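# Find hammers with loose heads and bin them

## Task

Among three hammers, one or two have a head that sits slightly loose on its handle (it shifts only a tiny amount when pulled or wiggled). Test the heads, place every loose-headed hammer fully inside the red bin, and keep the firm-headed ones on the table.

## Robot and tools

Robot: two arms, left_arm and right_arm, each ending in a five-finger hand (left_arm has a left hand, the mirror image of the right). A post stands on the floor behind them. Base positions in the scene frame: left_arm (+0.026, +0.332, -0.001) m, right_arm (-0.061, -0.414, 0) m, both almost unrotated.

Frames. Scene frame: origin at table-top height midway between the nominal bases, +z up, +x out over the table, left_arm on the +y side. Fixed cameras and the table use the scene frame. Each arm reports its hand pose, velocities and target in its own base frame. Offsets you send are along the current Hand target's own axes. The hand point sits 0.05 m in front of the palm and 0.15 m out from the wrist flange: its +z runs along the straight fingers, +y out of the palm, +x across the palm away from the thumb (toward the thumb on the left hand). Fingertips extend 0.06-0.07 m past the point. With fingers level the wrist can hang lower than the hand point and touch the table first.

Row layout (execute_actions and move). Every row has 28 numbers, always both arms: left dx, dy, dz, rx, ry, rz, then left thumb_turn, thumb_bend, index, middle, ring, little, force_limit, speed; then the same 14 for the right arm. Pose numbers are an offset, not a pose: they are measured from that arm's Hand target at the start of the action (or move), in its own axes; 1.0 equals 0.6 m of travel or 180 degrees, and rx, ry, rz form one rotation vector. All six zero means ask nothing new of that arm. Hand numbers are absolute targets in [-1, 1]: -1 open/straight, +1 closed (thumb_turn +1 puts the thumb opposite the fingers). force_limit maps -1..+1 to about 0..10 N at the fingertip (0..15 N for the two thumb motors). speed rises linearly from nearly zero at -1 to full at +0.48 and stays full to +1; close at -0.94 or lower for a gentle grip. There is no 'no change' value: to keep a hand as is, resend its last executed eight numbers (on the first call, send hand_measured plus its force_limit and speed).

execute_actions(actions, cameras): actions is a list of actions; each action is up to 15 rows, one per 1/30 s step, the last row held to step 15. Every row inside one action counts from the same start pose. Images only come if actions is empty or cameras names some (['all'] for all).

move(target, speed, blend, stop_force, zero, blocking, cameras): drives each hand point in a straight line toward one row, or through up to 15 rows, all offsets from the same starting Hand targets. speed is m/s, 0.002-3.6 (default 0.25); rotation limited to twice that in rad/s. blend in m rounds corners (0 stops at each). stop_force in N, 3-120, ends an arm's path when its wrist sensor feels that much push against its motion; the arm then backs to just before the push. Use it with slow speeds (around 0.005-0.02 m/s) when touching or pressing; it is unreliable while the hand rotates, and all rows must share the same hand numbers. zero (default true) re-zeroes the sensor before the move. blocking=false returns after 0.5 s and cannot be combined with stop_force. Moves end after 10 s at most. The result adds a 'move:' line: done, off_target, moving, held or fault, plus limits such as paced or held.

wait(seconds): lets time pass, 0-3600. stop(): brakes a running move. zoom_image(camera, region): region [x0, y0, x1, y1] in pixels of that camera's latest image, at most 504x504; cameras are cam_high, cam_low, cam_left_wrist, cam_right_wrist (all 672x504). show_instructions(): shows the reference pages. zero_wrist_force(arm): zeroes that arm's force/torque sensor. finished_scene(): ends the scene for good; the result must hold without the robot.

Results: end_effector_position (m), quat_wxyz, velocities (omitted when joint velocities are within noise), Hand target (last commanded pose after clipping; next offsets start here), hand_measured, hand_stopped_by (moving, target, force, stalled, fault), hand_load_n (fingertip load, positive pushes the finger open; drop to about 0 means a lost grip), Wrist force/torque in the end effector axes plus a peak line, Joint torques, motor temperatures. Orientation commands are clipped to within 32 degrees of the measured orientation each step. The hand point often settles short of its target; send the remaining gap as a new offset.

Gripping: thumb turned in front closes on things about 0.035-0.065 m thick, handles down to about 0.025 m; thumb tip plus index pad can pinch light items. To tighten, raise force_limit and send a more-closed target; to loosen, send a more-open one.

Avoid: drops of even a few millimetres, releasing moving parts, fast impacts, pressing past firm contact (arms are stiff). About 150 N (±25) external force or wrist torque above 25.2 N m causes a 10 s fault stop; wrist joints straying over 0.9 degrees also faults. Keep the arms apart; the clearance check does not stop fingers, and closing one hand on the other counts as a press between arms and can fail the scene. Do not let any hammer fall or be left off the table. Keep wrists away from their own base axis. Motors heat when holding loads or straining; 85 °C triggers a braked stop.

Each tool is called after ">>>" by a JSON object that holds its "method" and its "body".

Reference images:

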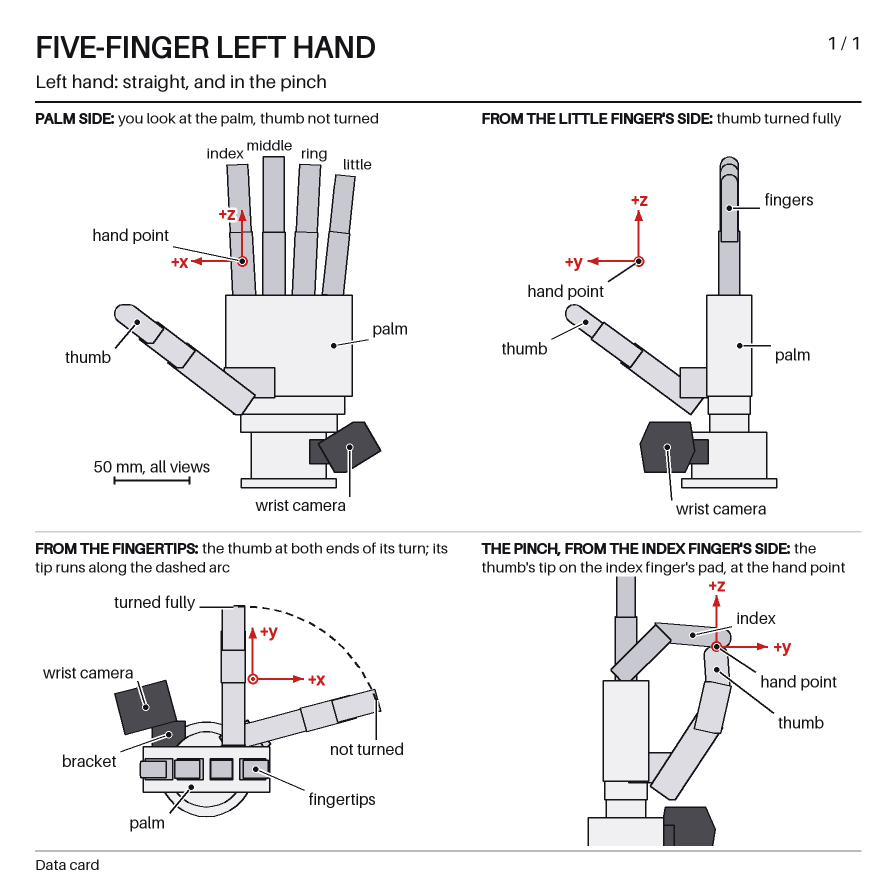

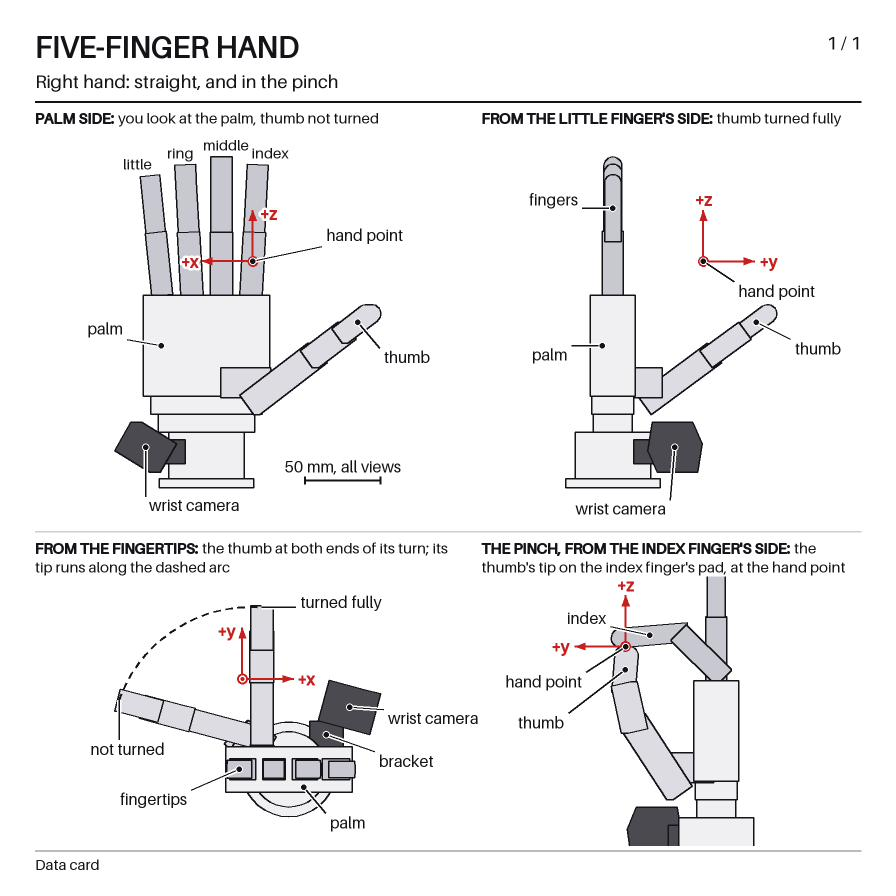

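## Session

>>> {"method": "execute_actions", "body": {"actions": []}}

Scene clock: 0.00 s.
left_arm: end_effector_position=(+0.1131, +0.0119, +0.3295) hand_measured=(-1.000, -1.000, -1.000, -1.000, -1.000, -1.000) hand_load_n=(+0.0, +0.0, +0.0, +0.0, +0.0, +0.0) hand_stopped_by=(target, target, target, target, target, target) hand_force_limit=0.00 hand_speed=-0.80 end_effector_quat_wxyz=(+0.006, -0.096, +0.995, -0.023) | right_arm: end_effector_position=(+0.5048, +0.3851, +0.1633) hand_measured=(-1.000, -1.000, -1.000, -1.000, -1.000, -1.000) hand_load_n=(+0.0, +0.0, +0.0, +0.0, +0.0, +0.0) hand_stopped_by=(target, target, target, target, target, target) hand_force_limit=0.00 hand_speed=-0.80 end_effector_quat_wxyz=(-0.085, +0.361, +0.928, +0.012)
Joint positions: left_arm=[3.994 -1.046 -1.968 1.421 -1.529 -0.91] | right_arm=[0.389 -0.833 1.014 1.498 1.436 -0.447]
Joint velocities: within noise
Joint torques (N m): no reading
Motor temperatures (°C): left_arm=[28 30 28 36 33 34] | right_arm=[28 30 27 35 36 32]
Wrist force (N): no reading
Wrist torque (N m): no reading
Wrist force, peak (N): no reading
Hand target: left_arm +0.1131, +0.0119, +0.3295; +0.006, -0.096, +0.995, -0.023 | right_arm +0.5048, +0.3851, +0.1633; -0.085, +0.361, +0.928, +0.012

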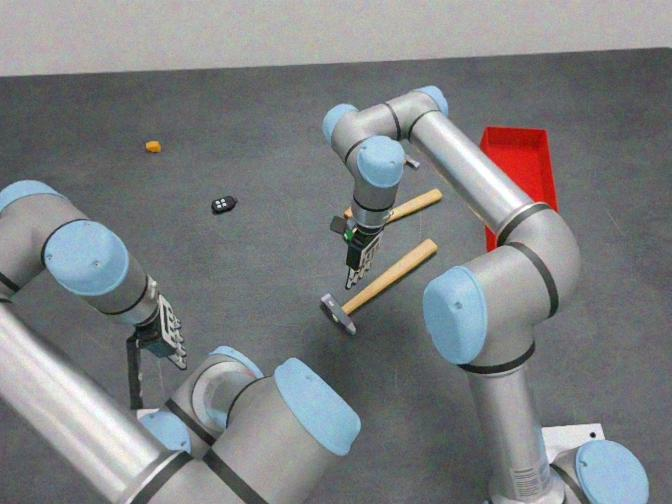

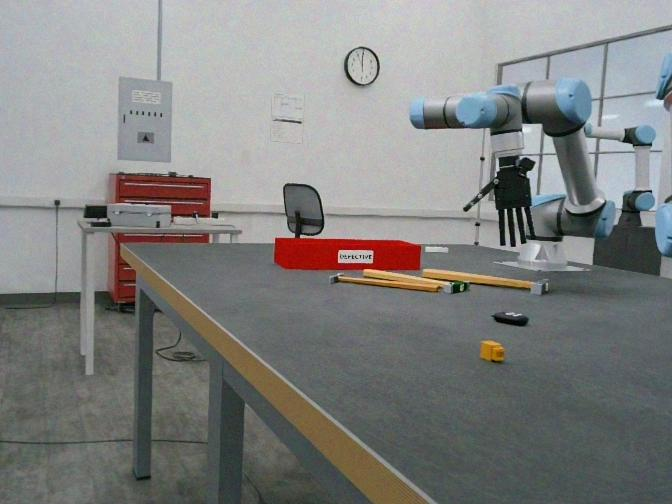

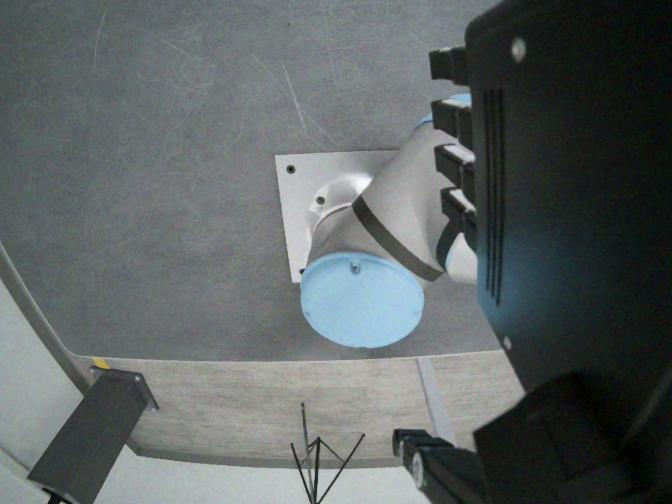

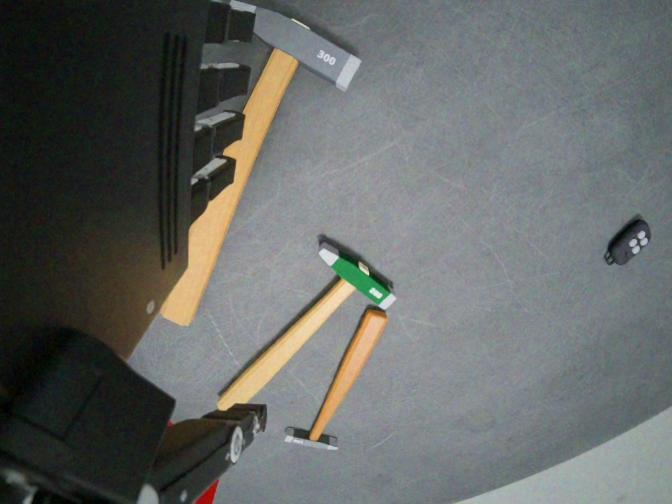

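>>> {"method": "move", "body": {"target": [0,0,0,0,0,0,-1,-1,-1,-1,-1,-1,0,-0.8,0.25,-0.28,-0.2,0,0,0,-1,-1,-1,-1,-1,-1,0,-0.8], "cameras": ["all"]}}

Scene clock: 97.33 s.
left_arm: end_effector_position=(+0.1131, +0.0119, +0.3295) hand_measured=(-1.000, -1.000, -1.000, -1.000, -1.000, -1.000) hand_load_n=(+0.0, +0.0, +0.0, +0.0, +0.0, +0.0) hand_stopped_by=(target, target, target, target, target, target) hand_force_limit=0.00 hand_speed=-0.80 end_effector_quat_wxyz=(+0.006, -0.096, +0.995, -0.023) | right_arm: end_effector_position=(+0.3010, +0.3514, +0.3130) hand_measured=(-1.000, -1.000, -1.000, -1.000, -1.000, -1.000) hand_load_n=(+0.0, +0.0, +0.0, +0.0, +0.0, +0.0) hand_stopped_by=(target, target, target, target, target, target) hand_force_limit=0.00 hand_speed=-0.80 end_effector_quat_wxyz=(-0.085, +0.361, +0.928, +0.012)
Joint positions: left_arm=[3.994 -1.046 -1.968 1.421 -1.529 -0.91] | right_arm=[0.51 -1.339 1.385 1.615 1.424 -0.325]
Joint torques (N m): left_arm=[-1.35 -4.56 17.67 -2.52 0.16 0.12] | right_arm=[8.13 -42.27 -9.53 5.27 -2.73 1.75]
Wrist force (N): left_arm=[-0.1 -0.1 -0.2] | right_arm=[-0.3 0.0 -0.2]
Wrist torque (N m): left_arm=[-0.01 0.00 0.00] | right_arm=[0.01 0.03 -0.13]
Wrist force, peak (N): left_arm=[-0.3 -0.1 -0.6] | right_arm=[0.4 -1.0 -1.0]
Hand target: left_arm +0.1131, +0.0119, +0.3295; +0.006, -0.096, +0.995, -0.023 | right_arm +0.3010, +0.3514, +0.3131; -0.085, +0.361, +0.928, +0.012
Off the commanded pose: left_arm 0.000 m, 0 deg | right_arm 0.000 m, 0 deg.
move: done
cam_right_wrist: T_world_to_cam=[[0.43089, 0.90185, 0.03162, -0.46023], [0.82445, -0.40767, 0.39255, -0.22988], [0.36691, -0.14307, -0.91919, 0.34066]] pos_world=[0.26284, 0.37009, 0.41793]

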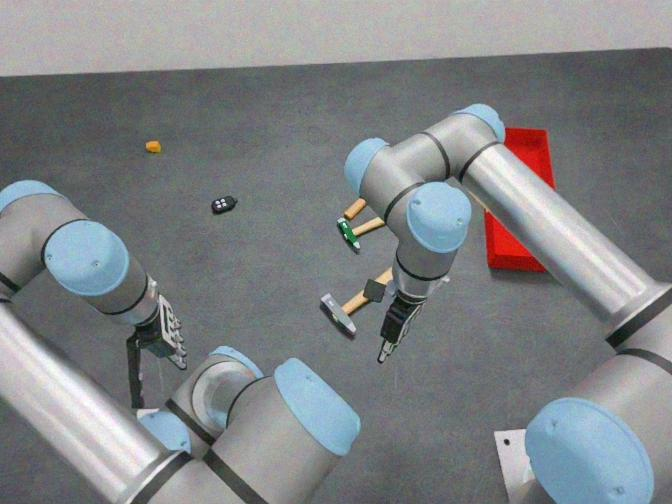

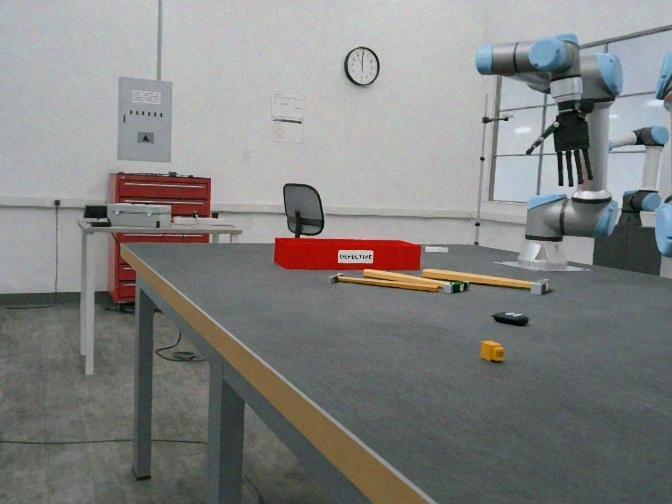

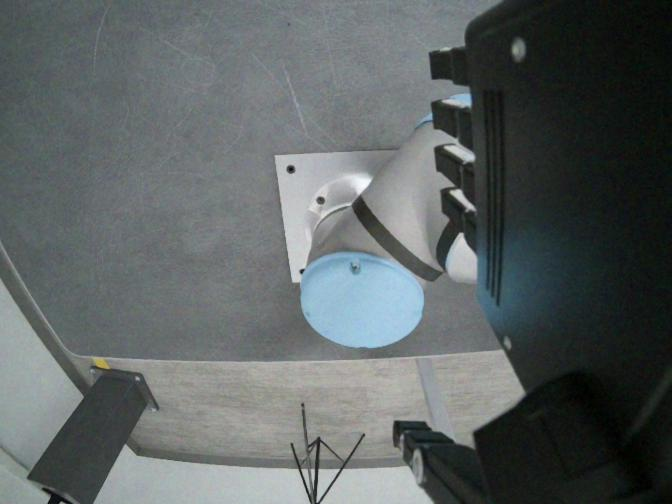

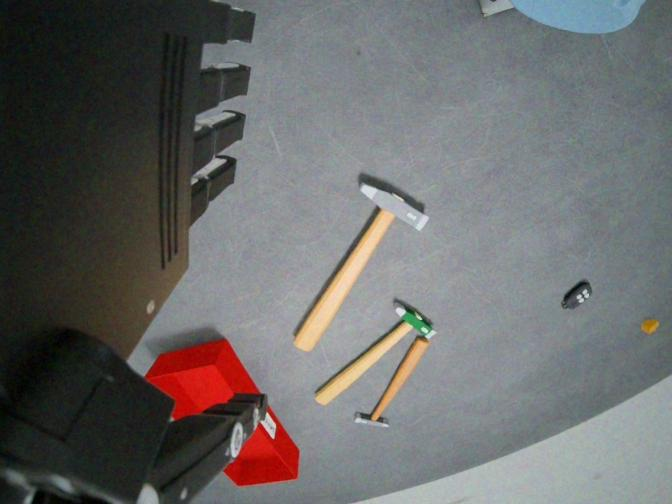

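>>> {"method": "move", "body": {"target": [-0.160,-0.391,0.236,0.263,-0.0624,-0.129,1,-1,-1,-1,-1,-1,0,0,-0.2718,0.141,0.1053,0.118,-0.4326,-0.8424,1,-1,-1,-1,-1,-1,0,0], "cameras": ["all"]}}

Scene clock: 184.77 s.
left_arm: end_effector_position=(+0.2542, -0.2061, +0.1997) hand_measured=(+1.000, -1.000, -1.000, -1.000, -1.000, -1.000) hand_load_n=(+0.0, +0.0, +0.0, +0.0, +0.0, +0.0) hand_stopped_by=(target, target, target, target, target, target) hand_force_limit=0.00 hand_speed=0.00 end_effector_quat_wxyz=(+0.133, -0.279, +0.859, -0.409) | right_arm: end_effector_position=(+0.4666, +0.3101, +0.2204) hand_measured=(+1.000, -1.000, -1.000, -1.000, -1.000, -1.000) hand_load_n=(+0.0, +0.0, +0.0, +0.0, +0.0, +0.0) hand_stopped_by=(target, target, target, target, target, target) hand_force_limit=0.00 hand_speed=0.00 end_effector_quat_wxyz=(-0.380, +0.797, -0.425, +0.202)
Joint positions: left_arm=[3.566 -1.274 -2.234 2.182 -0.708 -1.889] | right_arm=[0.173 -1.416 1.63 0.512 1.25 -3.414]
Joint torques (N m): left_arm=[-14.07 -2.59 28.02 0.7 -0.98 -2.05] | right_arm=[-9.81 -16.32 -27.77 3.34 -2.9 -2.4]
Wrist force (N): left_arm=[0.0 0.7 -0.2] | right_arm=[0.3 1.2 0.8]
Wrist torque (N m): left_arm=[0.35 -0.02 -0.02] | right_arm=[0.36 -0.15 0.23]
Wrist force, peak (N): left_arm=[0.2 0.8 0.2] | right_arm=[0.8 2.0 1.0]
Hand target: left_arm +0.2543, -0.2061, +0.1997; +0.133, -0.279, +0.859, -0.409 | right_arm +0.4666, +0.3101, +0.2204; -0.380, +0.797, -0.425, +0.202
Off the commanded pose: left_arm 0.000 m, 0 deg | right_arm 0.000 m, 0 deg.
move: done
cam_left_wrist: T_world_to_cam=[[0.19174, -0.66453, 0.72225, -0.32859], [-0.98048, -0.09708, 0.17098, 0.20248], [-0.04351, -0.74093, -0.67017, 0.10989]] pos_world=[0.26631, -0.11728, 0.27635]
cam_right_wrist: T_world_to_cam=[[-0.34707, -0.58992, -0.72906, 0.50177], [-0.92388, 0.3487, 0.15767, 0.28619], [0.16121, 0.72829, -0.66604, -0.04116]] pos_world=[0.44519, 0.22619, 0.29329]

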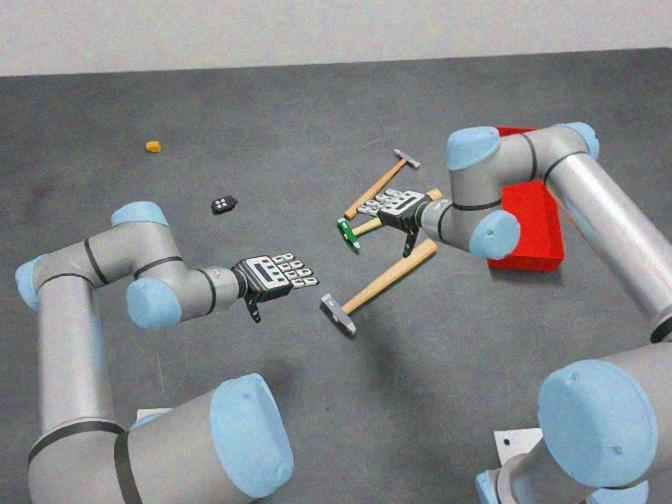

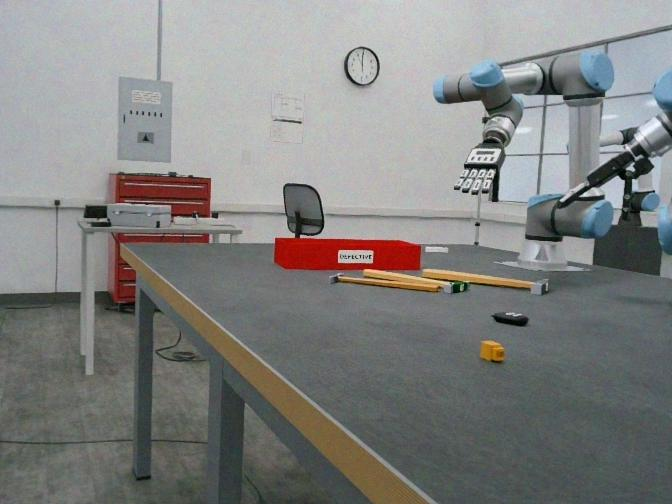

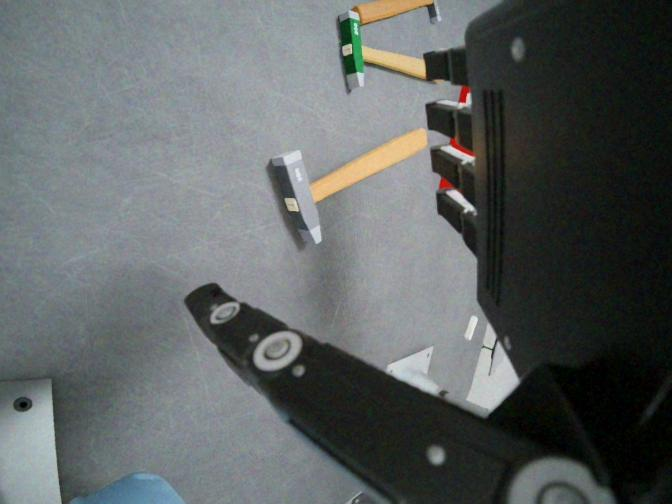

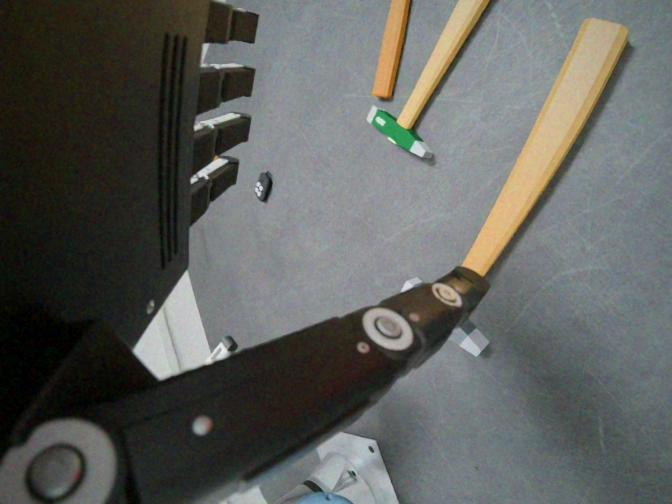

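>>> {"method": "zoom_image", "body": {"camera": "cam_right_wrist", "region": [380, 0, 672, 400]}}

>>> {"method": "zoom_image", "body": {"camera": "cam_left_wrist", "region": [240, 100, 480, 280]}}

Scaled by 1.260 from the camera's image (finer frame: 960x720).

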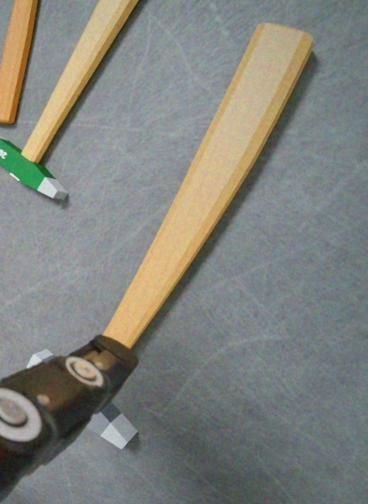

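Scaled by 2.100 from the camera's image (finer frame: 960x720).

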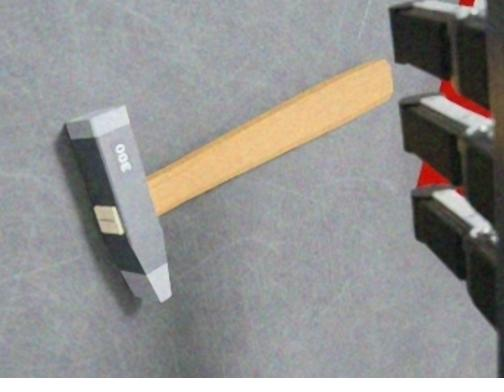

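>>> {"method": "move", "body": {"target": [0.0062,0.0588,0.139,0,0,0,1,-1,-1,-1,-1,-1,0,0,0.0252,0.2042,0.1715,0,0,0,1,-1,-1,-1,-1,-1,0,0], "cameras": ["cam_high","cam_left_wrist","cam_right_wrist"], "speed": 0.15}}

Scene clock: 244.30 s.
left_arm: end_effector_position=(+0.2762, -0.2426, +0.1197) hand_measured=(+1.000, -1.000, -1.000, -1.000, -1.000, -1.000) hand_load_n=(+0.0, +0.0, +0.0, +0.0, +0.0, +0.0) hand_stopped_by=(target, target, target, target, target, target) hand_force_limit=0.00 hand_speed=0.00 end_effector_quat_wxyz=(+0.133, -0.279, +0.859, -0.409) | right_arm: end_effector_position=(+0.4772, +0.2991, +0.0604) hand_measured=(+1.000, -1.000, -1.000, -1.000, -1.000, -1.000) hand_load_n=(+0.0, +0.0, -0.5, +0.0, +0.0, +0.0) hand_stopped_by=(target, target, target, target, target, target) hand_force_limit=0.00 hand_speed=0.00 end_effector_quat_wxyz=(-0.380, +0.797, -0.425, +0.202)
Joint positions: left_arm=[3.318 -1.446 -2.269 2.638 -0.799 -2.228] | right_arm=[0.141 -1.25 1.867 0.116 1.226 -3.437]
Joint torques (N m): left_arm=[-13 3.32 27.01 1.21 -1.49 -2.19] | right_arm=[-9.88 -20.02 -6.8 -1.69 -2.96 -1.85]
Wrist force (N): left_arm=[0.4 0.6 -0.2] | right_arm=[0.3 1.3 0.7]
Wrist torque (N m): left_arm=[0.33 -0.08 0.00] | right_arm=[0.37 -0.15 0.23]
Wrist force, peak (N): left_arm=[0.4 0.9 0.0] | right_arm=[0.3 2.3 1.3]
Hand target: left_arm +0.2762, -0.2426, +0.1197; +0.133, -0.279, +0.859, -0.409 | right_arm +0.4772, +0.2991, +0.0604; -0.380, +0.797, -0.425, +0.202
Off the commanded pose: left_arm 0.000 m, 0 deg | right_arm 0.000 m, 0 deg.
move: done
cam_left_wrist: T_world_to_cam=[[0.1918, -0.66462, 0.72214, -0.2993], [-0.98047, -0.09714, 0.17101, 0.23416], [-0.04351, -0.74084, -0.67028, 0.03022]] pos_world=[0.28831, -0.15378, 0.19635]
cam_right_wrist: T_world_to_cam=[[-0.34702, -0.58997, -0.72905, 0.38243], [-0.92391, 0.34859, 0.15769, 0.32503], [0.16111, 0.7283, -0.66605, -0.14139]] pos_world=[0.45579, 0.21529, 0.13339]

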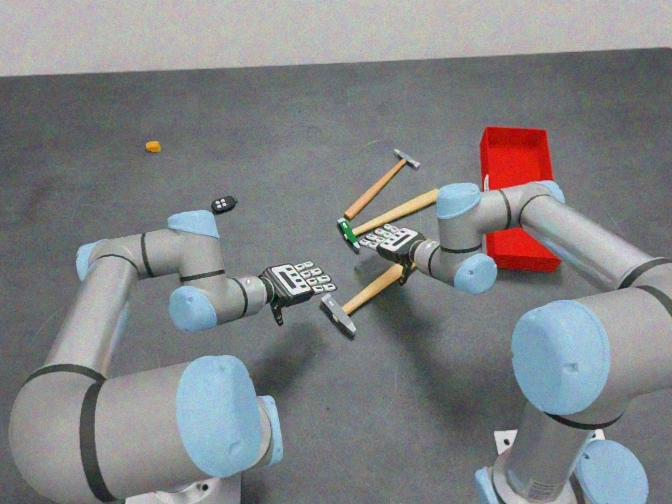

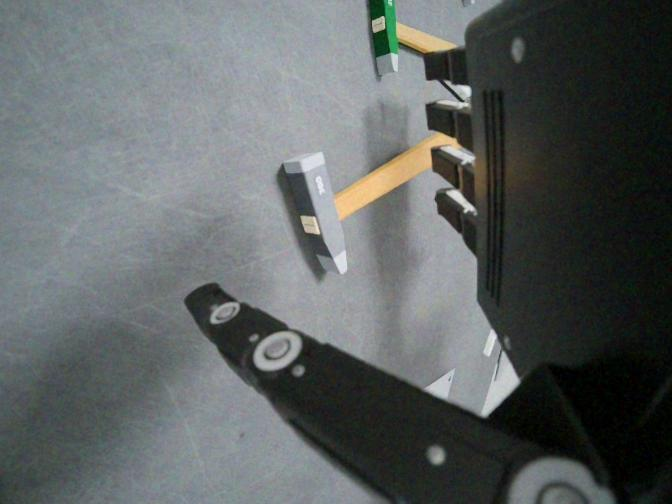

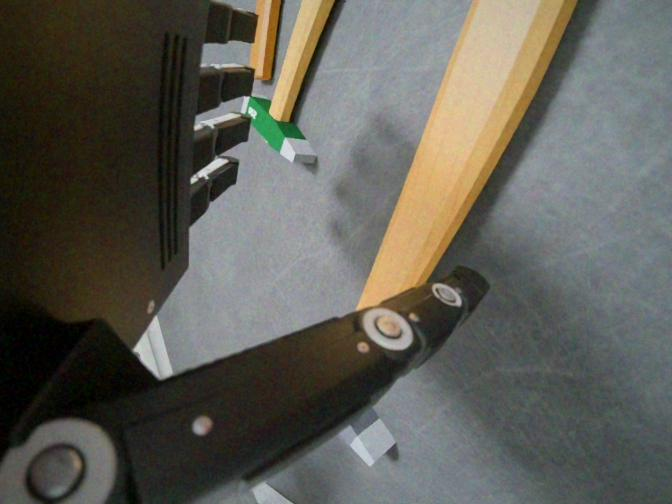

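>>> {"method": "move", "body": {"target": [0,0,0,0,0,0,1,-1,-1,-1,-1,-1,0,0,0,0.0647,0.0525,0,0,0,1,-1,-1,-1,-1,-1,0,0], "cameras": ["cam_right_wrist"], "speed": 0.02, "stop_force": 5}}

Scene clock: 263.53 s.
left_arm: end_effector_position=(+0.2762, -0.2426, +0.1197) hand_measured=(+1.000, -1.000, -1.000, -1.000, -1.000, -1.000) hand_load_n=(+0.0, +0.0, -0.5, +0.0, +0.0, +0.0) hand_stopped_by=(target, target, target, target, target, target) hand_force_limit=0.00 hand_speed=0.00 end_effector_quat_wxyz=(+0.133, -0.279, +0.859, -0.409) | right_arm: end_effector_position=(+0.4772, +0.2991, +0.0168) hand_measured=(+1.000, -1.000, -1.000, -1.000, -1.000, -1.000) hand_load_n=(+0.0, +0.0, +0.0, +0.0, +0.0, +0.0) hand_stopped_by=(target, target, target, target, target, target) hand_force_limit=0.00 hand_speed=0.00 end_effector_quat_wxyz=(-0.380, +0.797, -0.425, +0.202)
Joint positions: left_arm=[3.318 -1.446 -2.269 2.638 -0.799 -2.228] | right_arm=[0.141 -1.183 1.91 0.006 1.225 -3.437]
Joint torques (N m): left_arm=[-13.99 3.84 26.75 1.15 -1.59 -2.07] | right_arm=[2.01 -41.76 -21.4 3.15 1.3 -0.58]
Wrist force (N): left_arm=[0.4 0.5 -0.1] | right_arm=[-0.1 -3.4 -3.1]
Wrist torque (N m): left_arm=[0.30 -0.08 0.01] | right_arm=[0.05 -0.09 0.16]
Wrist force, peak (N): left_arm=[0.5 0.6 -0.6] | right_arm=[-2.4 -21.1 -16.5]
Hand target: left_arm +0.2762, -0.2426, +0.1197; +0.133, -0.279, +0.859, -0.409 | right_arm +0.4772, +0.2991, +0.0168; -0.380, +0.797, -0.425, +0.202 (not the last commanded pose)
Off the commanded pose: left_arm 0.000 m, 0 deg | right_arm 0.006 m, 0 deg.
move: contact (right_arm)
cam_right_wrist: T_world_to_cam=[[-0.34702, -0.58997, -0.72905, 0.35068], [-0.92391, 0.34859, 0.15769, 0.332], [0.16111, 0.7283, -0.66605, -0.17044]] pos_world=[0.45589, 0.21529, 0.08979]

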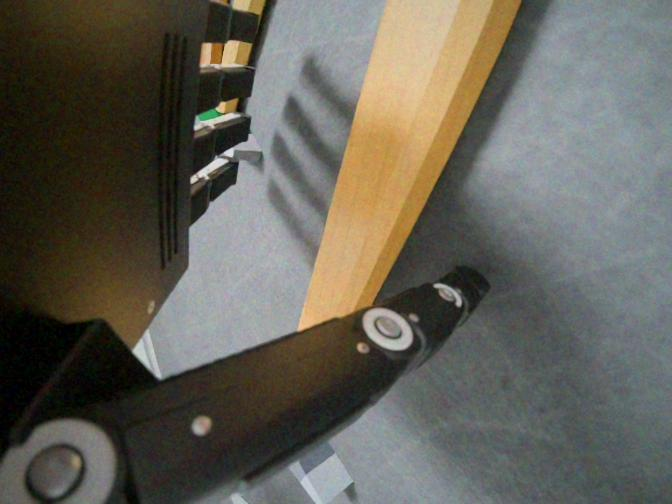

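>>> {"method": "move", "body": {"target": [0,0,0,0,0,0,1,-1,-1,-1,-1,-1,0,0,0,-0.0067,-0.0055,0,0,0,1,-1,-1,-1,-1,-1,0,0], "speed": 0.02}}

>>> {"method": "move", "body": {"target": [0,0,0,0,0,0,1,-1,-1,-1,-1,-1,0,0,0,0,0,0,0,0,1,-0.75,-0.1,-0.1,-0.1,-0.1,-0.6,-0.6], "cameras": ["cam_right_wrist"]}}

Scene clock: 273.47 s.
left_arm: end_effector_position=(+0.2762, -0.2426, +0.1197) hand_measured=(+1.000, -1.000, -1.000, -1.000, -1.000, -1.000) hand_load_n=(+0.0, +0.0, +0.0, +0.0, +0.0, +0.0) hand_stopped_by=(target, target, target, target, target, target) hand_force_limit=0.00 hand_speed=0.00 end_effector_quat_wxyz=(+0.133, -0.279, +0.859, -0.409) | right_arm: end_effector_position=(+0.4772, +0.2991, +0.0219) hand_measured=(+1.000, -1.000, -1.000, -1.000, -1.000, -1.000) hand_load_n=(+0.0, +0.0, -0.5, +0.0, +0.0, +0.0) hand_stopped_by=(target, target, target, target, target, target) hand_force_limit=0.00 hand_speed=0.00 end_effector_quat_wxyz=(-0.380, +0.797, -0.425, +0.202)
Joint positions: left_arm=[3.318 -1.446 -2.269 2.638 -0.799 -2.228] | right_arm=[0.141 -1.191 1.905 0.019 1.225 -3.437]
Joint torques (N m): left_arm=[-13.9 3.72 26.59 1.1 -1.53 -2.03] | right_arm=[-10.23 -44.12 -23.25 3.38 0.73 -2.37]
Wrist force (N): left_arm=[0.5 0.5 -0.2] | right_arm=[0.4 1.6 0.8]
Wrist torque (N m): left_arm=[0.30 -0.09 0.01] | right_arm=[0.40 -0.18 0.22]
Wrist force, peak (N): left_arm=[0.6 0.9 -0.1] | right_arm=[-0.2 -3.6 -3.3]
Hand target: left_arm +0.2762, -0.2426, +0.1197; +0.133, -0.279, +0.859, -0.409 | right_arm +0.4772, +0.2991, +0.0220; -0.380, +0.797, -0.425, +0.202
Off the commanded pose: left_arm 0.000 m, 0 deg | right_arm 0.000 m, 0 deg.
move: done

Scene clock: 274.57 s.
left_arm: end_effector_position=(+0.2762, -0.2426, +0.1197) hand_measured=(+1.000, -1.000, -1.000, -1.000, -1.000, -1.000) hand_load_n=(+0.0, +0.0, +0.0, +0.0, +0.0, +0.0) hand_stopped_by=(target, target, target, target, target, target) hand_force_limit=0.00 hand_speed=0.00 end_effector_quat_wxyz=(+0.133, -0.279, +0.859, -0.409) | right_arm: end_effector_position=(+0.4773, +0.2991, +0.0221) hand_measured=(+1.000, -0.750, -0.100, -0.454, -0.100, -0.100) hand_load_n=(+0.0, +0.0, +0.0, +12.0, +0.0, +0.0) hand_stopped_by=(target, target, target, force, target, target) hand_force_limit=-0.60 hand_speed=-0.60 end_effector_quat_wxyz=(-0.380, +0.797, -0.425, +0.202)
Joint positions: left_arm=[3.318 -1.446 -2.269 2.638 -0.799 -2.228] | right_arm=[0.141 -1.191 1.905 0.019 1.225 -3.437]
Joint torques (N m): left_arm=[-13.49 4.16 26.55 1.06 -1.49 -2.01] | right_arm=[-10.8 -26.51 -1.77 3.02 -1.75 -2.22]
Wrist force (N): left_arm=[0.2 0.7 -0.4] | right_arm=[-0.6 -9.7 -0.8]
Wrist torque (N m): left_arm=[0.35 -0.06 -0.02] | right_arm=[0.39 -0.09 -0.07]
Wrist force, peak (N): left_arm=[0.6 0.7 -0.1] | right_arm=[-0.6 -11.7 -0.1]
Hand target: left_arm +0.2762, -0.2426, +0.1197; +0.133, -0.279, +0.859, -0.409 | right_arm +0.4772, +0.2991, +0.0220; -0.380, +0.797, -0.425, +0.202
Off the commanded pose: left_arm 0.000 m, 0 deg | right_arm 0.000 m, 0 deg.
move: done
cam_right_wrist: T_world_to_cam=[[-0.3469, -0.5899, -0.72916, 0.35435], [-0.92392, 0.34865, 0.15749, 0.33122], [0.16132, 0.72833, -0.66597, -0.16701]] pos_world=[0.45589, 0.21519, 0.09499]

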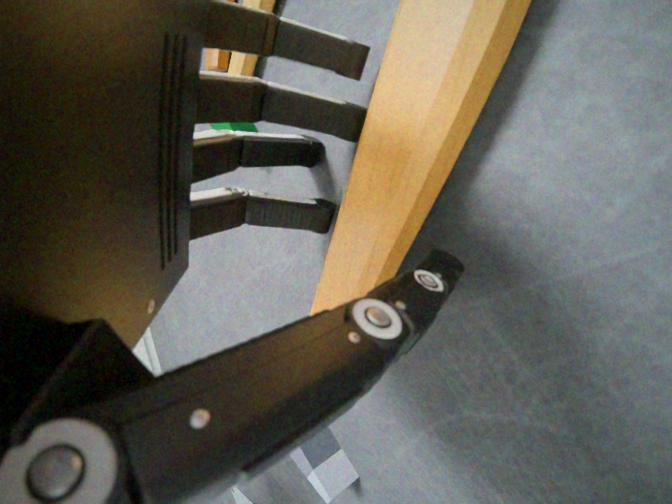

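>>> {"method": "move", "body": {"target": [[0,0,0,0,0,0,1,-1,-1,-1,-1,-1,0,0,0,0,0,0,0,0,1,-0.75,-0.1,-0.8,-0.1,-0.1,-0.6,-0.6],[0,0,0,0,0,0,1,-1,-1,-1,-1,-1,0,0,0,-0.0065,-0.0053,0,0,0,1,-0.75,-0.1,-0.1,-0.1,-0.1,-0.6,-0.6]], "cameras": ["cam_right_wrist"], "speed": 0.02}}

Scene clock: 289.13 s.
left_arm: end_effector_position=(+0.2762, -0.2426, +0.1197) hand_measured=(+1.000, -1.000, -1.000, -1.000, -1.000, -1.000) hand_load_n=(+0.0, +0.0, +0.0, +0.0, +0.0, +0.0) hand_stopped_by=(target, target, target, target, target, target) hand_force_limit=0.00 hand_speed=0.00 end_effector_quat_wxyz=(+0.133, -0.279, +0.859, -0.409) | right_arm: end_effector_position=(+0.4772, +0.2991, +0.0270) hand_measured=(+1.000, -0.750, -0.100, -0.100, -0.100, -0.100) hand_load_n=(+0.0, +0.5, +0.0, +0.0, +0.0, +0.0) hand_stopped_by=(target, target, target, target, target, target) hand_force_limit=-0.60 hand_speed=-0.60 end_effector_quat_wxyz=(-0.380, +0.797, -0.425, +0.202)
Joint positions: left_arm=[3.318 -1.446 -2.269 2.638 -0.799 -2.228] | right_arm=[0.141 -1.199 1.901 0.032 1.225 -3.437]
Joint torques (N m): left_arm=[-13.82 4.14 26.49 1.11 -1.43 -2] | right_arm=[-8.54 -44.23 -24.32 3.03 -1.79 -2.16]
Wrist force (N): left_arm=[0.5 0.4 -0.1] | right_arm=[0.2 1.6 0.7]
Wrist torque (N m): left_arm=[0.29 -0.08 0.01] | right_arm=[0.41 -0.14 0.22]
Wrist force, peak (N): left_arm=[0.3 0.9 -0.3] | right_arm=[-0.2 -11.4 -1.8]
Hand target: left_arm +0.2762, -0.2426, +0.1197; +0.133, -0.279, +0.859, -0.409 | right_arm +0.4772, +0.2991, +0.0270; -0.380, +0.797, -0.425, +0.202
Off the commanded pose: left_arm 0.000 m, 0 deg | right_arm 0.000 m, 0 deg.
move: done
cam_right_wrist: T_world_to_cam=[[-0.34702, -0.58997, -0.72905, 0.35802], [-0.92391, 0.34859, 0.15769, 0.33033], [0.16111, 0.7283, -0.66605, -0.16356]] pos_world=[0.45579, 0.21519, 0.09999]

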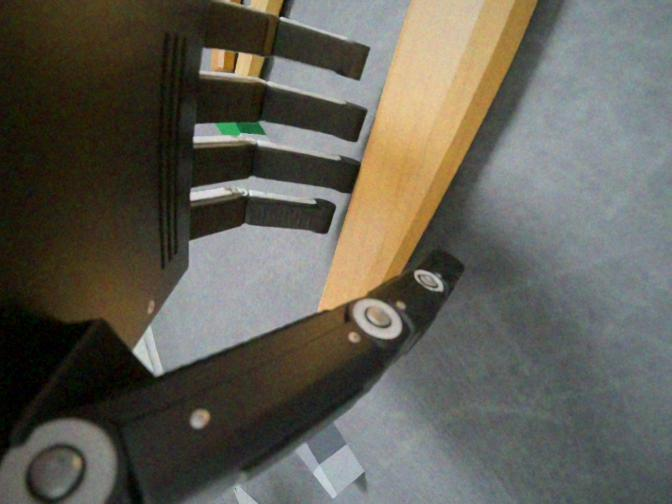

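>>> {"method": "move", "body": {"target": [0,0,0,0,0,0,1,-1,-1,-1,-1,-1,0,0,0,0,0,0,0,0,1,-0.1,0.4,0.4,0.4,0.4,-0.5,-0.88], "cameras": ["cam_right_wrist"]}}

>>> {"method": "wait", "body": {"seconds": 3, "cameras": ["cam_right_wrist"]}}

Scene clock: 295.87 s.
left_arm: end_effector_position=(+0.2762, -0.2426, +0.1197) hand_measured=(+1.000, -1.000, -1.000, -1.000, -1.000, -1.000) hand_load_n=(+0.0, +0.0, +0.0, +0.0, +0.0, +0.0) hand_stopped_by=(target, target, target, target, target, target) hand_force_limit=0.00 hand_speed=0.00 end_effector_quat_wxyz=(+0.133, -0.279, +0.859, -0.409) | right_arm: end_effector_position=(+0.4772, +0.2991, +0.0270) hand_measured=(+1.000, -0.638, +0.178, +0.120, +0.166, +0.400) hand_load_n=(+0.5, +6.0, +2.5, +3.5, +2.0, +0.0) hand_stopped_by=(target, force, force, force, force, target) hand_force_limit=-0.50 hand_speed=-0.88 end_effector_quat_wxyz=(-0.380, +0.797, -0.425, +0.202)
Joint positions: left_arm=[3.318 -1.446 -2.269 2.638 -0.799 -2.228] | right_arm=[0.141 -1.199 1.901 0.032 1.225 -3.437]
Joint torques (N m): left_arm=[-13.89 4.69 26.48 1 -1.36 -1.99] | right_arm=[-10.14 -44.27 -21.05 2.37 -1.72 -2.04]
Wrist force (N): left_arm=[0.3 0.4 -0.2] | right_arm=[0.0 0.4 0.5]
Wrist torque (N m): left_arm=[0.29 -0.07 0.00] | right_arm=[0.30 -0.13 0.21]
Wrist force, peak (N): left_arm=[0.5 0.8 -0.4] | right_arm=[0.0 2.5 1.5]
Hand target: left_arm +0.2762, -0.2426, +0.1197; +0.133, -0.279, +0.859, -0.409 | right_arm +0.4772, +0.2991, +0.0270; -0.380, +0.797, -0.425, +0.202
Off the commanded pose: left_arm 0.000 m, 0 deg | right_arm 0.000 m, 0 deg.
move: done
cam_right_wrist: T_world_to_cam=[[-0.34702, -0.58997, -0.72905, 0.35802], [-0.92391, 0.34859, 0.15769, 0.33033], [0.16111, 0.7283, -0.66605, -0.16356]] pos_world=[0.45579, 0.21519, 0.09999]

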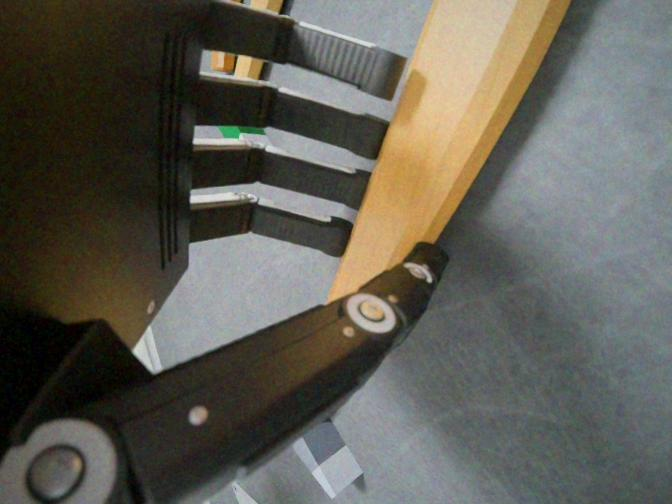

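Scene clock: 298.87 s.
left_arm: end_effector_position=(+0.2762, -0.2426, +0.1197) hand_measured=(+1.000, -1.000, -1.000, -1.000, -1.000, -1.000) hand_load_n=(+0.0, +0.0, +0.0, +0.0, +0.0, +0.0) hand_stopped_by=(target, target, target, target, target, target) hand_force_limit=0.00 hand_speed=0.00 end_effector_quat_wxyz=(+0.133, -0.279, +0.859, -0.409) | right_arm: end_effector_position=(+0.4772, +0.2991, +0.0270) hand_measured=(+1.000, -0.638, +0.178, +0.120, +0.166, +0.400) hand_load_n=(+1.0, +5.5, +2.5, +3.5, +2.0, +0.0) hand_stopped_by=(target, force, force, force, force, target) hand_force_limit=-0.50 hand_speed=-0.88 end_effector_quat_wxyz=(-0.380, +0.797, -0.425, +0.202)
Joint positions: left_arm=[3.318 -1.446 -2.269 2.638 -0.799 -2.228] | right_arm=[0.141 -1.199 1.901 0.032 1.225 -3.437]
Joint torques (N m): left_arm=[-13.89 4.25 26.53 0.94 -1.42 -1.92] | right_arm=[-8.22 -41.05 -20.71 0.6 -1.61 -1.58]
Wrist force (N): left_arm=[0.2 0.4 -0.4] | right_arm=[0.0 0.4 0.1]
Wrist torque (N m): left_arm=[0.30 -0.06 0.00] | right_arm=[0.32 -0.12 0.21]
Wrist force, peak (N): left_arm=[0.6 0.5 -0.5] | right_arm=[0.0 0.9 0.5]
Hand target: left_arm +0.2762, -0.2426, +0.1197; +0.133, -0.279, +0.859, -0.409 | right_arm +0.4772, +0.2991, +0.0270; -0.380, +0.797, -0.425, +0.202
Off the commanded pose: left_arm 0.000 m, 0 deg | right_arm 0.000 m, 0 deg.
wait: 3.00 s; at rest by 0.17 s
cam_right_wrist: T_world_to_cam=[[-0.34702, -0.58997, -0.72905, 0.35802], [-0.92391, 0.34859, 0.15769, 0.33033], [0.16111, 0.7283, -0.66605, -0.16356]] pos_world=[0.45579, 0.21519, 0.09999]

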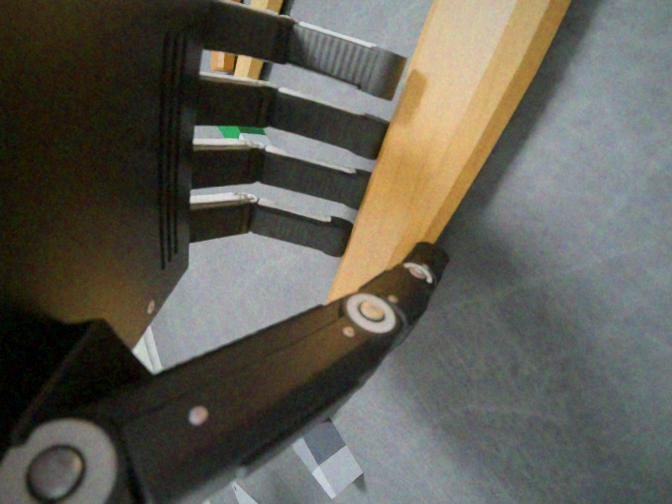

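>>> {"method": "move", "body": {"target": [0,0,0,0,0,0,1,-1,-1,-1,-1,-1,0,0,0,0,0,0,0,0,1,-0.08,0.45,0.45,0.45,0.6,0.1,-0.9]}}

Scene clock: 304.93 s.
left_arm: end_effector_position=(+0.2762, -0.2426, +0.1197) hand_measured=(+1.000, -1.000, -1.000, -1.000, -1.000, -1.000) hand_load_n=(+0.0, -0.5, +0.0, +0.0, +0.0, +0.0) hand_stopped_by=(target, target, target, target, target, target) hand_force_limit=0.00 hand_speed=0.00 end_effector_quat_wxyz=(+0.133, -0.279, +0.859, -0.409) | right_arm: end_effector_position=(+0.4772, +0.2991, +0.0270) hand_measured=(+1.000, -0.640, +0.194, +0.128, +0.192, +0.600) hand_load_n=(+1.5, +10.0, +5.0, +1.5, +6.0, +0.0) hand_stopped_by=(target, force, force, force, force, target) hand_force_limit=0.10 hand_speed=-0.90 end_effector_quat_wxyz=(-0.380, +0.797, -0.425, +0.202)
Joint positions: left_arm=[3.318 -1.446 -2.269 2.638 -0.799 -2.228] | right_arm=[0.141 -1.199 1.901 0.032 1.225 -3.437]
Joint torques (N m): left_arm=[-13.8 4.39 26.86 0.89 -1.35 -1.82] | right_arm=[-8.36 -39.75 -19.27 -0.91 -1.97 -0.92]
Wrist force (N): left_arm=[0.2 0.5 0.0] | right_arm=[-0.5 -4.0 -1.8]
Wrist torque (N m): left_arm=[0.30 -0.04 -0.01] | right_arm=[0.10 -0.07 0.04]
Wrist force, peak (N): left_arm=[0.6 0.7 -0.1] | right_arm=[-0.5 -4.5 -1.9]
Hand target: left_arm +0.2762, -0.2426, +0.1197; +0.133, -0.279, +0.859, -0.409 | right_arm +0.4772, +0.2991, +0.0270; -0.380, +0.797, -0.425, +0.202
Off the commanded pose: left_arm 0.000 m, 0 deg | right_arm 0.000 m, 0 deg.
move: done

>>> {"method": "wait", "body": {"seconds": 0.1, "cameras": ["cam_left_wrist", "cam_high"]}}

>>> {"method": "zoom_image", "body": {"camera": "cam_left_wrist", "region": [260, 120, 380, 300]}}

Scene clock: 313.43 s.
left_arm: end_effector_position=(+0.2762, -0.2426, +0.1197) hand_measured=(+1.000, -1.000, -1.000, -1.000, -1.000, -1.000) hand_load_n=(+0.0, +0.0, +0.0, +0.0, +0.0, +0.0) hand_stopped_by=(target, target, target, target, target, target) hand_force_limit=0.00 hand_speed=0.00 end_effector_quat_wxyz=(+0.133, -0.279, +0.859, -0.409) | right_arm: end_effector_position=(+0.4772, +0.2991, +0.0270) hand_measured=(+1.000, -0.640, +0.194, +0.128, +0.192, +0.600) hand_load_n=(+1.5, +10.0, +5.0, +1.5, +6.5, +0.0) hand_stopped_by=(target, force, force, force, force, target) hand_force_limit=0.10 hand_speed=-0.90 end_effector_quat_wxyz=(-0.380, +0.797, -0.425, +0.202)
Joint positions: left_arm=[3.318 -1.446 -2.269 2.638 -0.799 -2.228] | right_arm=[0.141 -1.199 1.901 0.032 1.225 -3.437]
Joint torques (N m): left_arm=[-13.63 4.49 26.18 0.96 -1.37 -1.85] | right_arm=[-10.09 -36.9 -18.76 -0.92 -1.73 -0.41]
Wrist force (N): left_arm=[0.2 0.5 -0.2] | right_arm=[-0.4 -4.1 -2.0]
Wrist torque (N m): left_arm=[0.31 -0.04 -0.01] | right_arm=[0.10 -0.06 0.04]
Wrist force, peak (N): left_arm=[0.4 0.9 -0.3] | right_arm=[-0.5 -4.4 -2.2]
Hand target: left_arm +0.2762, -0.2426, +0.1197; +0.133, -0.279, +0.859, -0.409 | right_arm +0.4772, +0.2991, +0.0270; -0.380, +0.797, -0.425, +0.202
Off the commanded pose: left_arm 0.000 m, 0 deg | right_arm 0.000 m, 0 deg.
wait: 0.10 s; at rest from the start
cam_left_wrist: T_world_to_cam=[[0.19179, -0.66473, 0.72205, -0.29929], [-0.98047, -0.09716, 0.17099, 0.23416], [-0.04351, -0.74074, -0.67038, 0.03026]] pos_world=[0.28831, -0.15378, 0.19635]
Images, in order (width x height): cam_high 672x504, cam_left_wrist 672x504.

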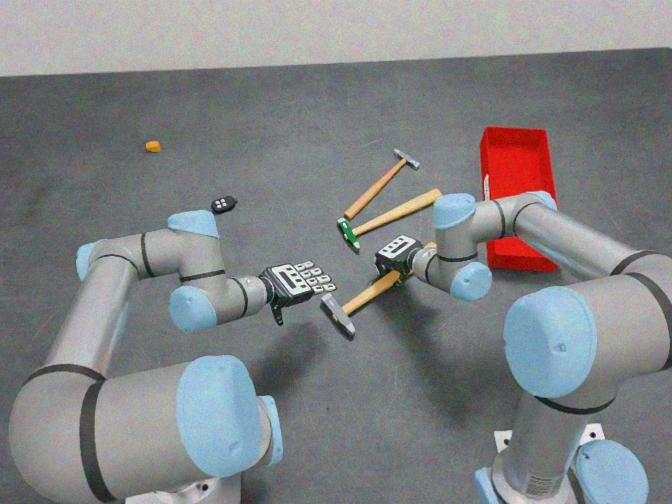

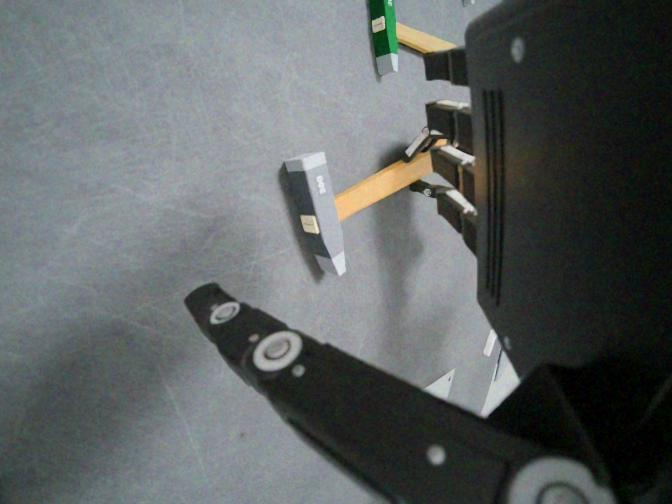

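Scaled by 2.800 from the camera's image (finer frame: 960x720).

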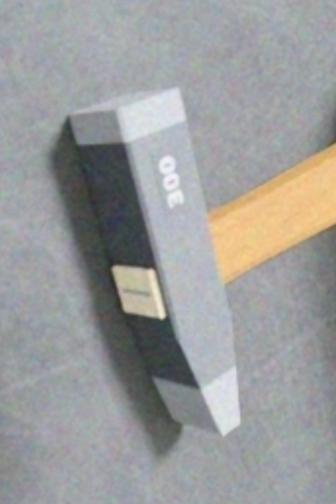

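>>> {"method": "move", "body": {"target": [-0.0033,-0.0383,0.1793,0,0,0,1,-1,-0.5,-0.5,-0.7,-0.7,-0.5,0,0,0,0,0,0,0,1,-0.08,0.45,0.45,0.45,0.6,0.1,-0.9], "cameras": ["cam_left_wrist","cam_right_wrist"], "speed": 0.08}}

Scene clock: 337.70 s.
left_arm: end_effector_position=(+0.3355, -0.3206, +0.0697) hand_measured=(+1.000, -1.000, -0.500, -0.500, -0.700, -0.700) hand_load_n=(+0.0, +0.0, +0.0, +0.0, +0.0, +0.0) hand_stopped_by=(target, target, target, target, target, target) hand_force_limit=-0.50 hand_speed=0.00 end_effector_quat_wxyz=(+0.133, -0.279, +0.859, -0.409) | right_arm: end_effector_position=(+0.4772, +0.2991, +0.0270) hand_measured=(+1.000, -0.640, +0.194, +0.128, +0.192, +0.600) hand_load_n=(+1.5, +10.5, +5.0, +1.5, +6.5, +0.0) hand_stopped_by=(target, force, force, force, force, target) hand_force_limit=0.10 hand_speed=-0.90 end_effector_quat_wxyz=(-0.380, +0.797, -0.425, +0.202)
Joint positions: left_arm=[2.989 -1.713 -2.099 2.955 -0.988 -2.576] | right_arm=[0.141 -1.199 1.901 0.032 1.225 -3.437]
Joint torques (N m): left_arm=[-14.65 14.98 26.14 1.69 -1.78 -2.09] | right_arm=[-9.31 -33.87 -17.78 -0.8 -1.79 0.01]
Wrist force (N): left_arm=[-0.1 0.3 -0.2] | right_arm=[-0.3 -4.1 -1.9]
Wrist torque (N m): left_arm=[0.30 0.00 0.00] | right_arm=[0.09 -0.09 0.05]
Wrist force, peak (N): left_arm=[0.3 0.7 -0.5] | right_arm=[-0.4 -4.3 -2.3]
Hand target: left_arm +0.3355, -0.3206, +0.0697; +0.133, -0.279, +0.859, -0.409 | right_arm +0.4772, +0.2991, +0.0270; -0.380, +0.797, -0.425, +0.202
Off the commanded pose: left_arm 0.000 m, 0 deg | right_arm 0.000 m, 0 deg.
move: done
cam_left_wrist: T_world_to_cam=[[0.1918, -0.66468, 0.72209, -0.32639], [-0.98047, -0.09715, 0.171, 0.29318], [-0.0435, -0.74079, -0.67033, -0.05848]] pos_world=[0.34751, -0.23178, 0.14635]
cam_right_wrist: T_world_to_cam=[[-0.34702, -0.58997, -0.72905, 0.35802], [-0.92391, 0.34859, 0.15769, 0.33033], [0.16111, 0.7283, -0.66605, -0.16356]] pos_world=[0.45579, 0.21519, 0.09999]

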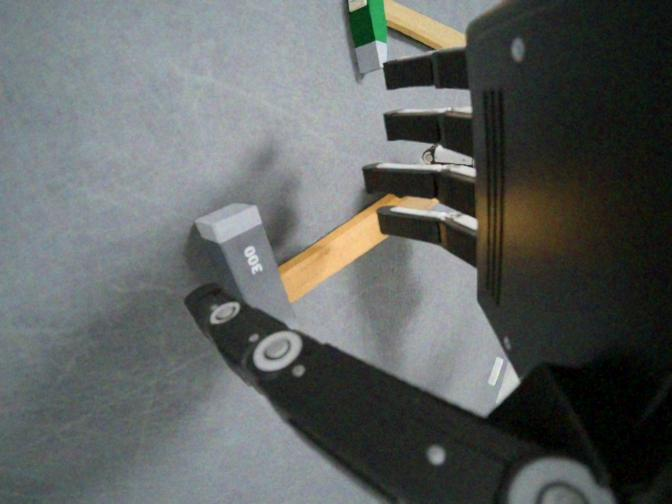

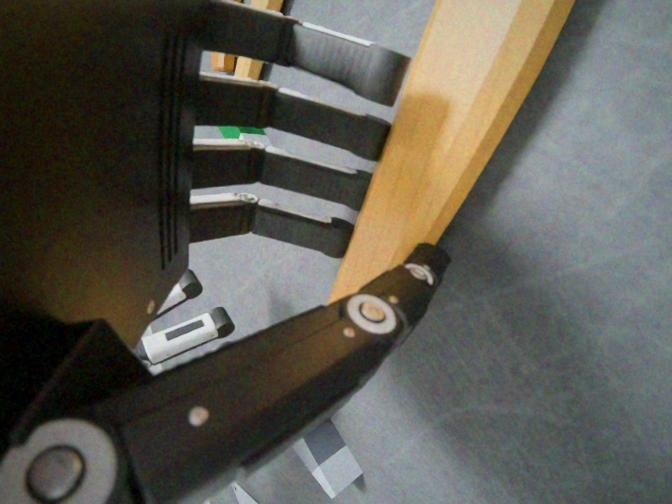

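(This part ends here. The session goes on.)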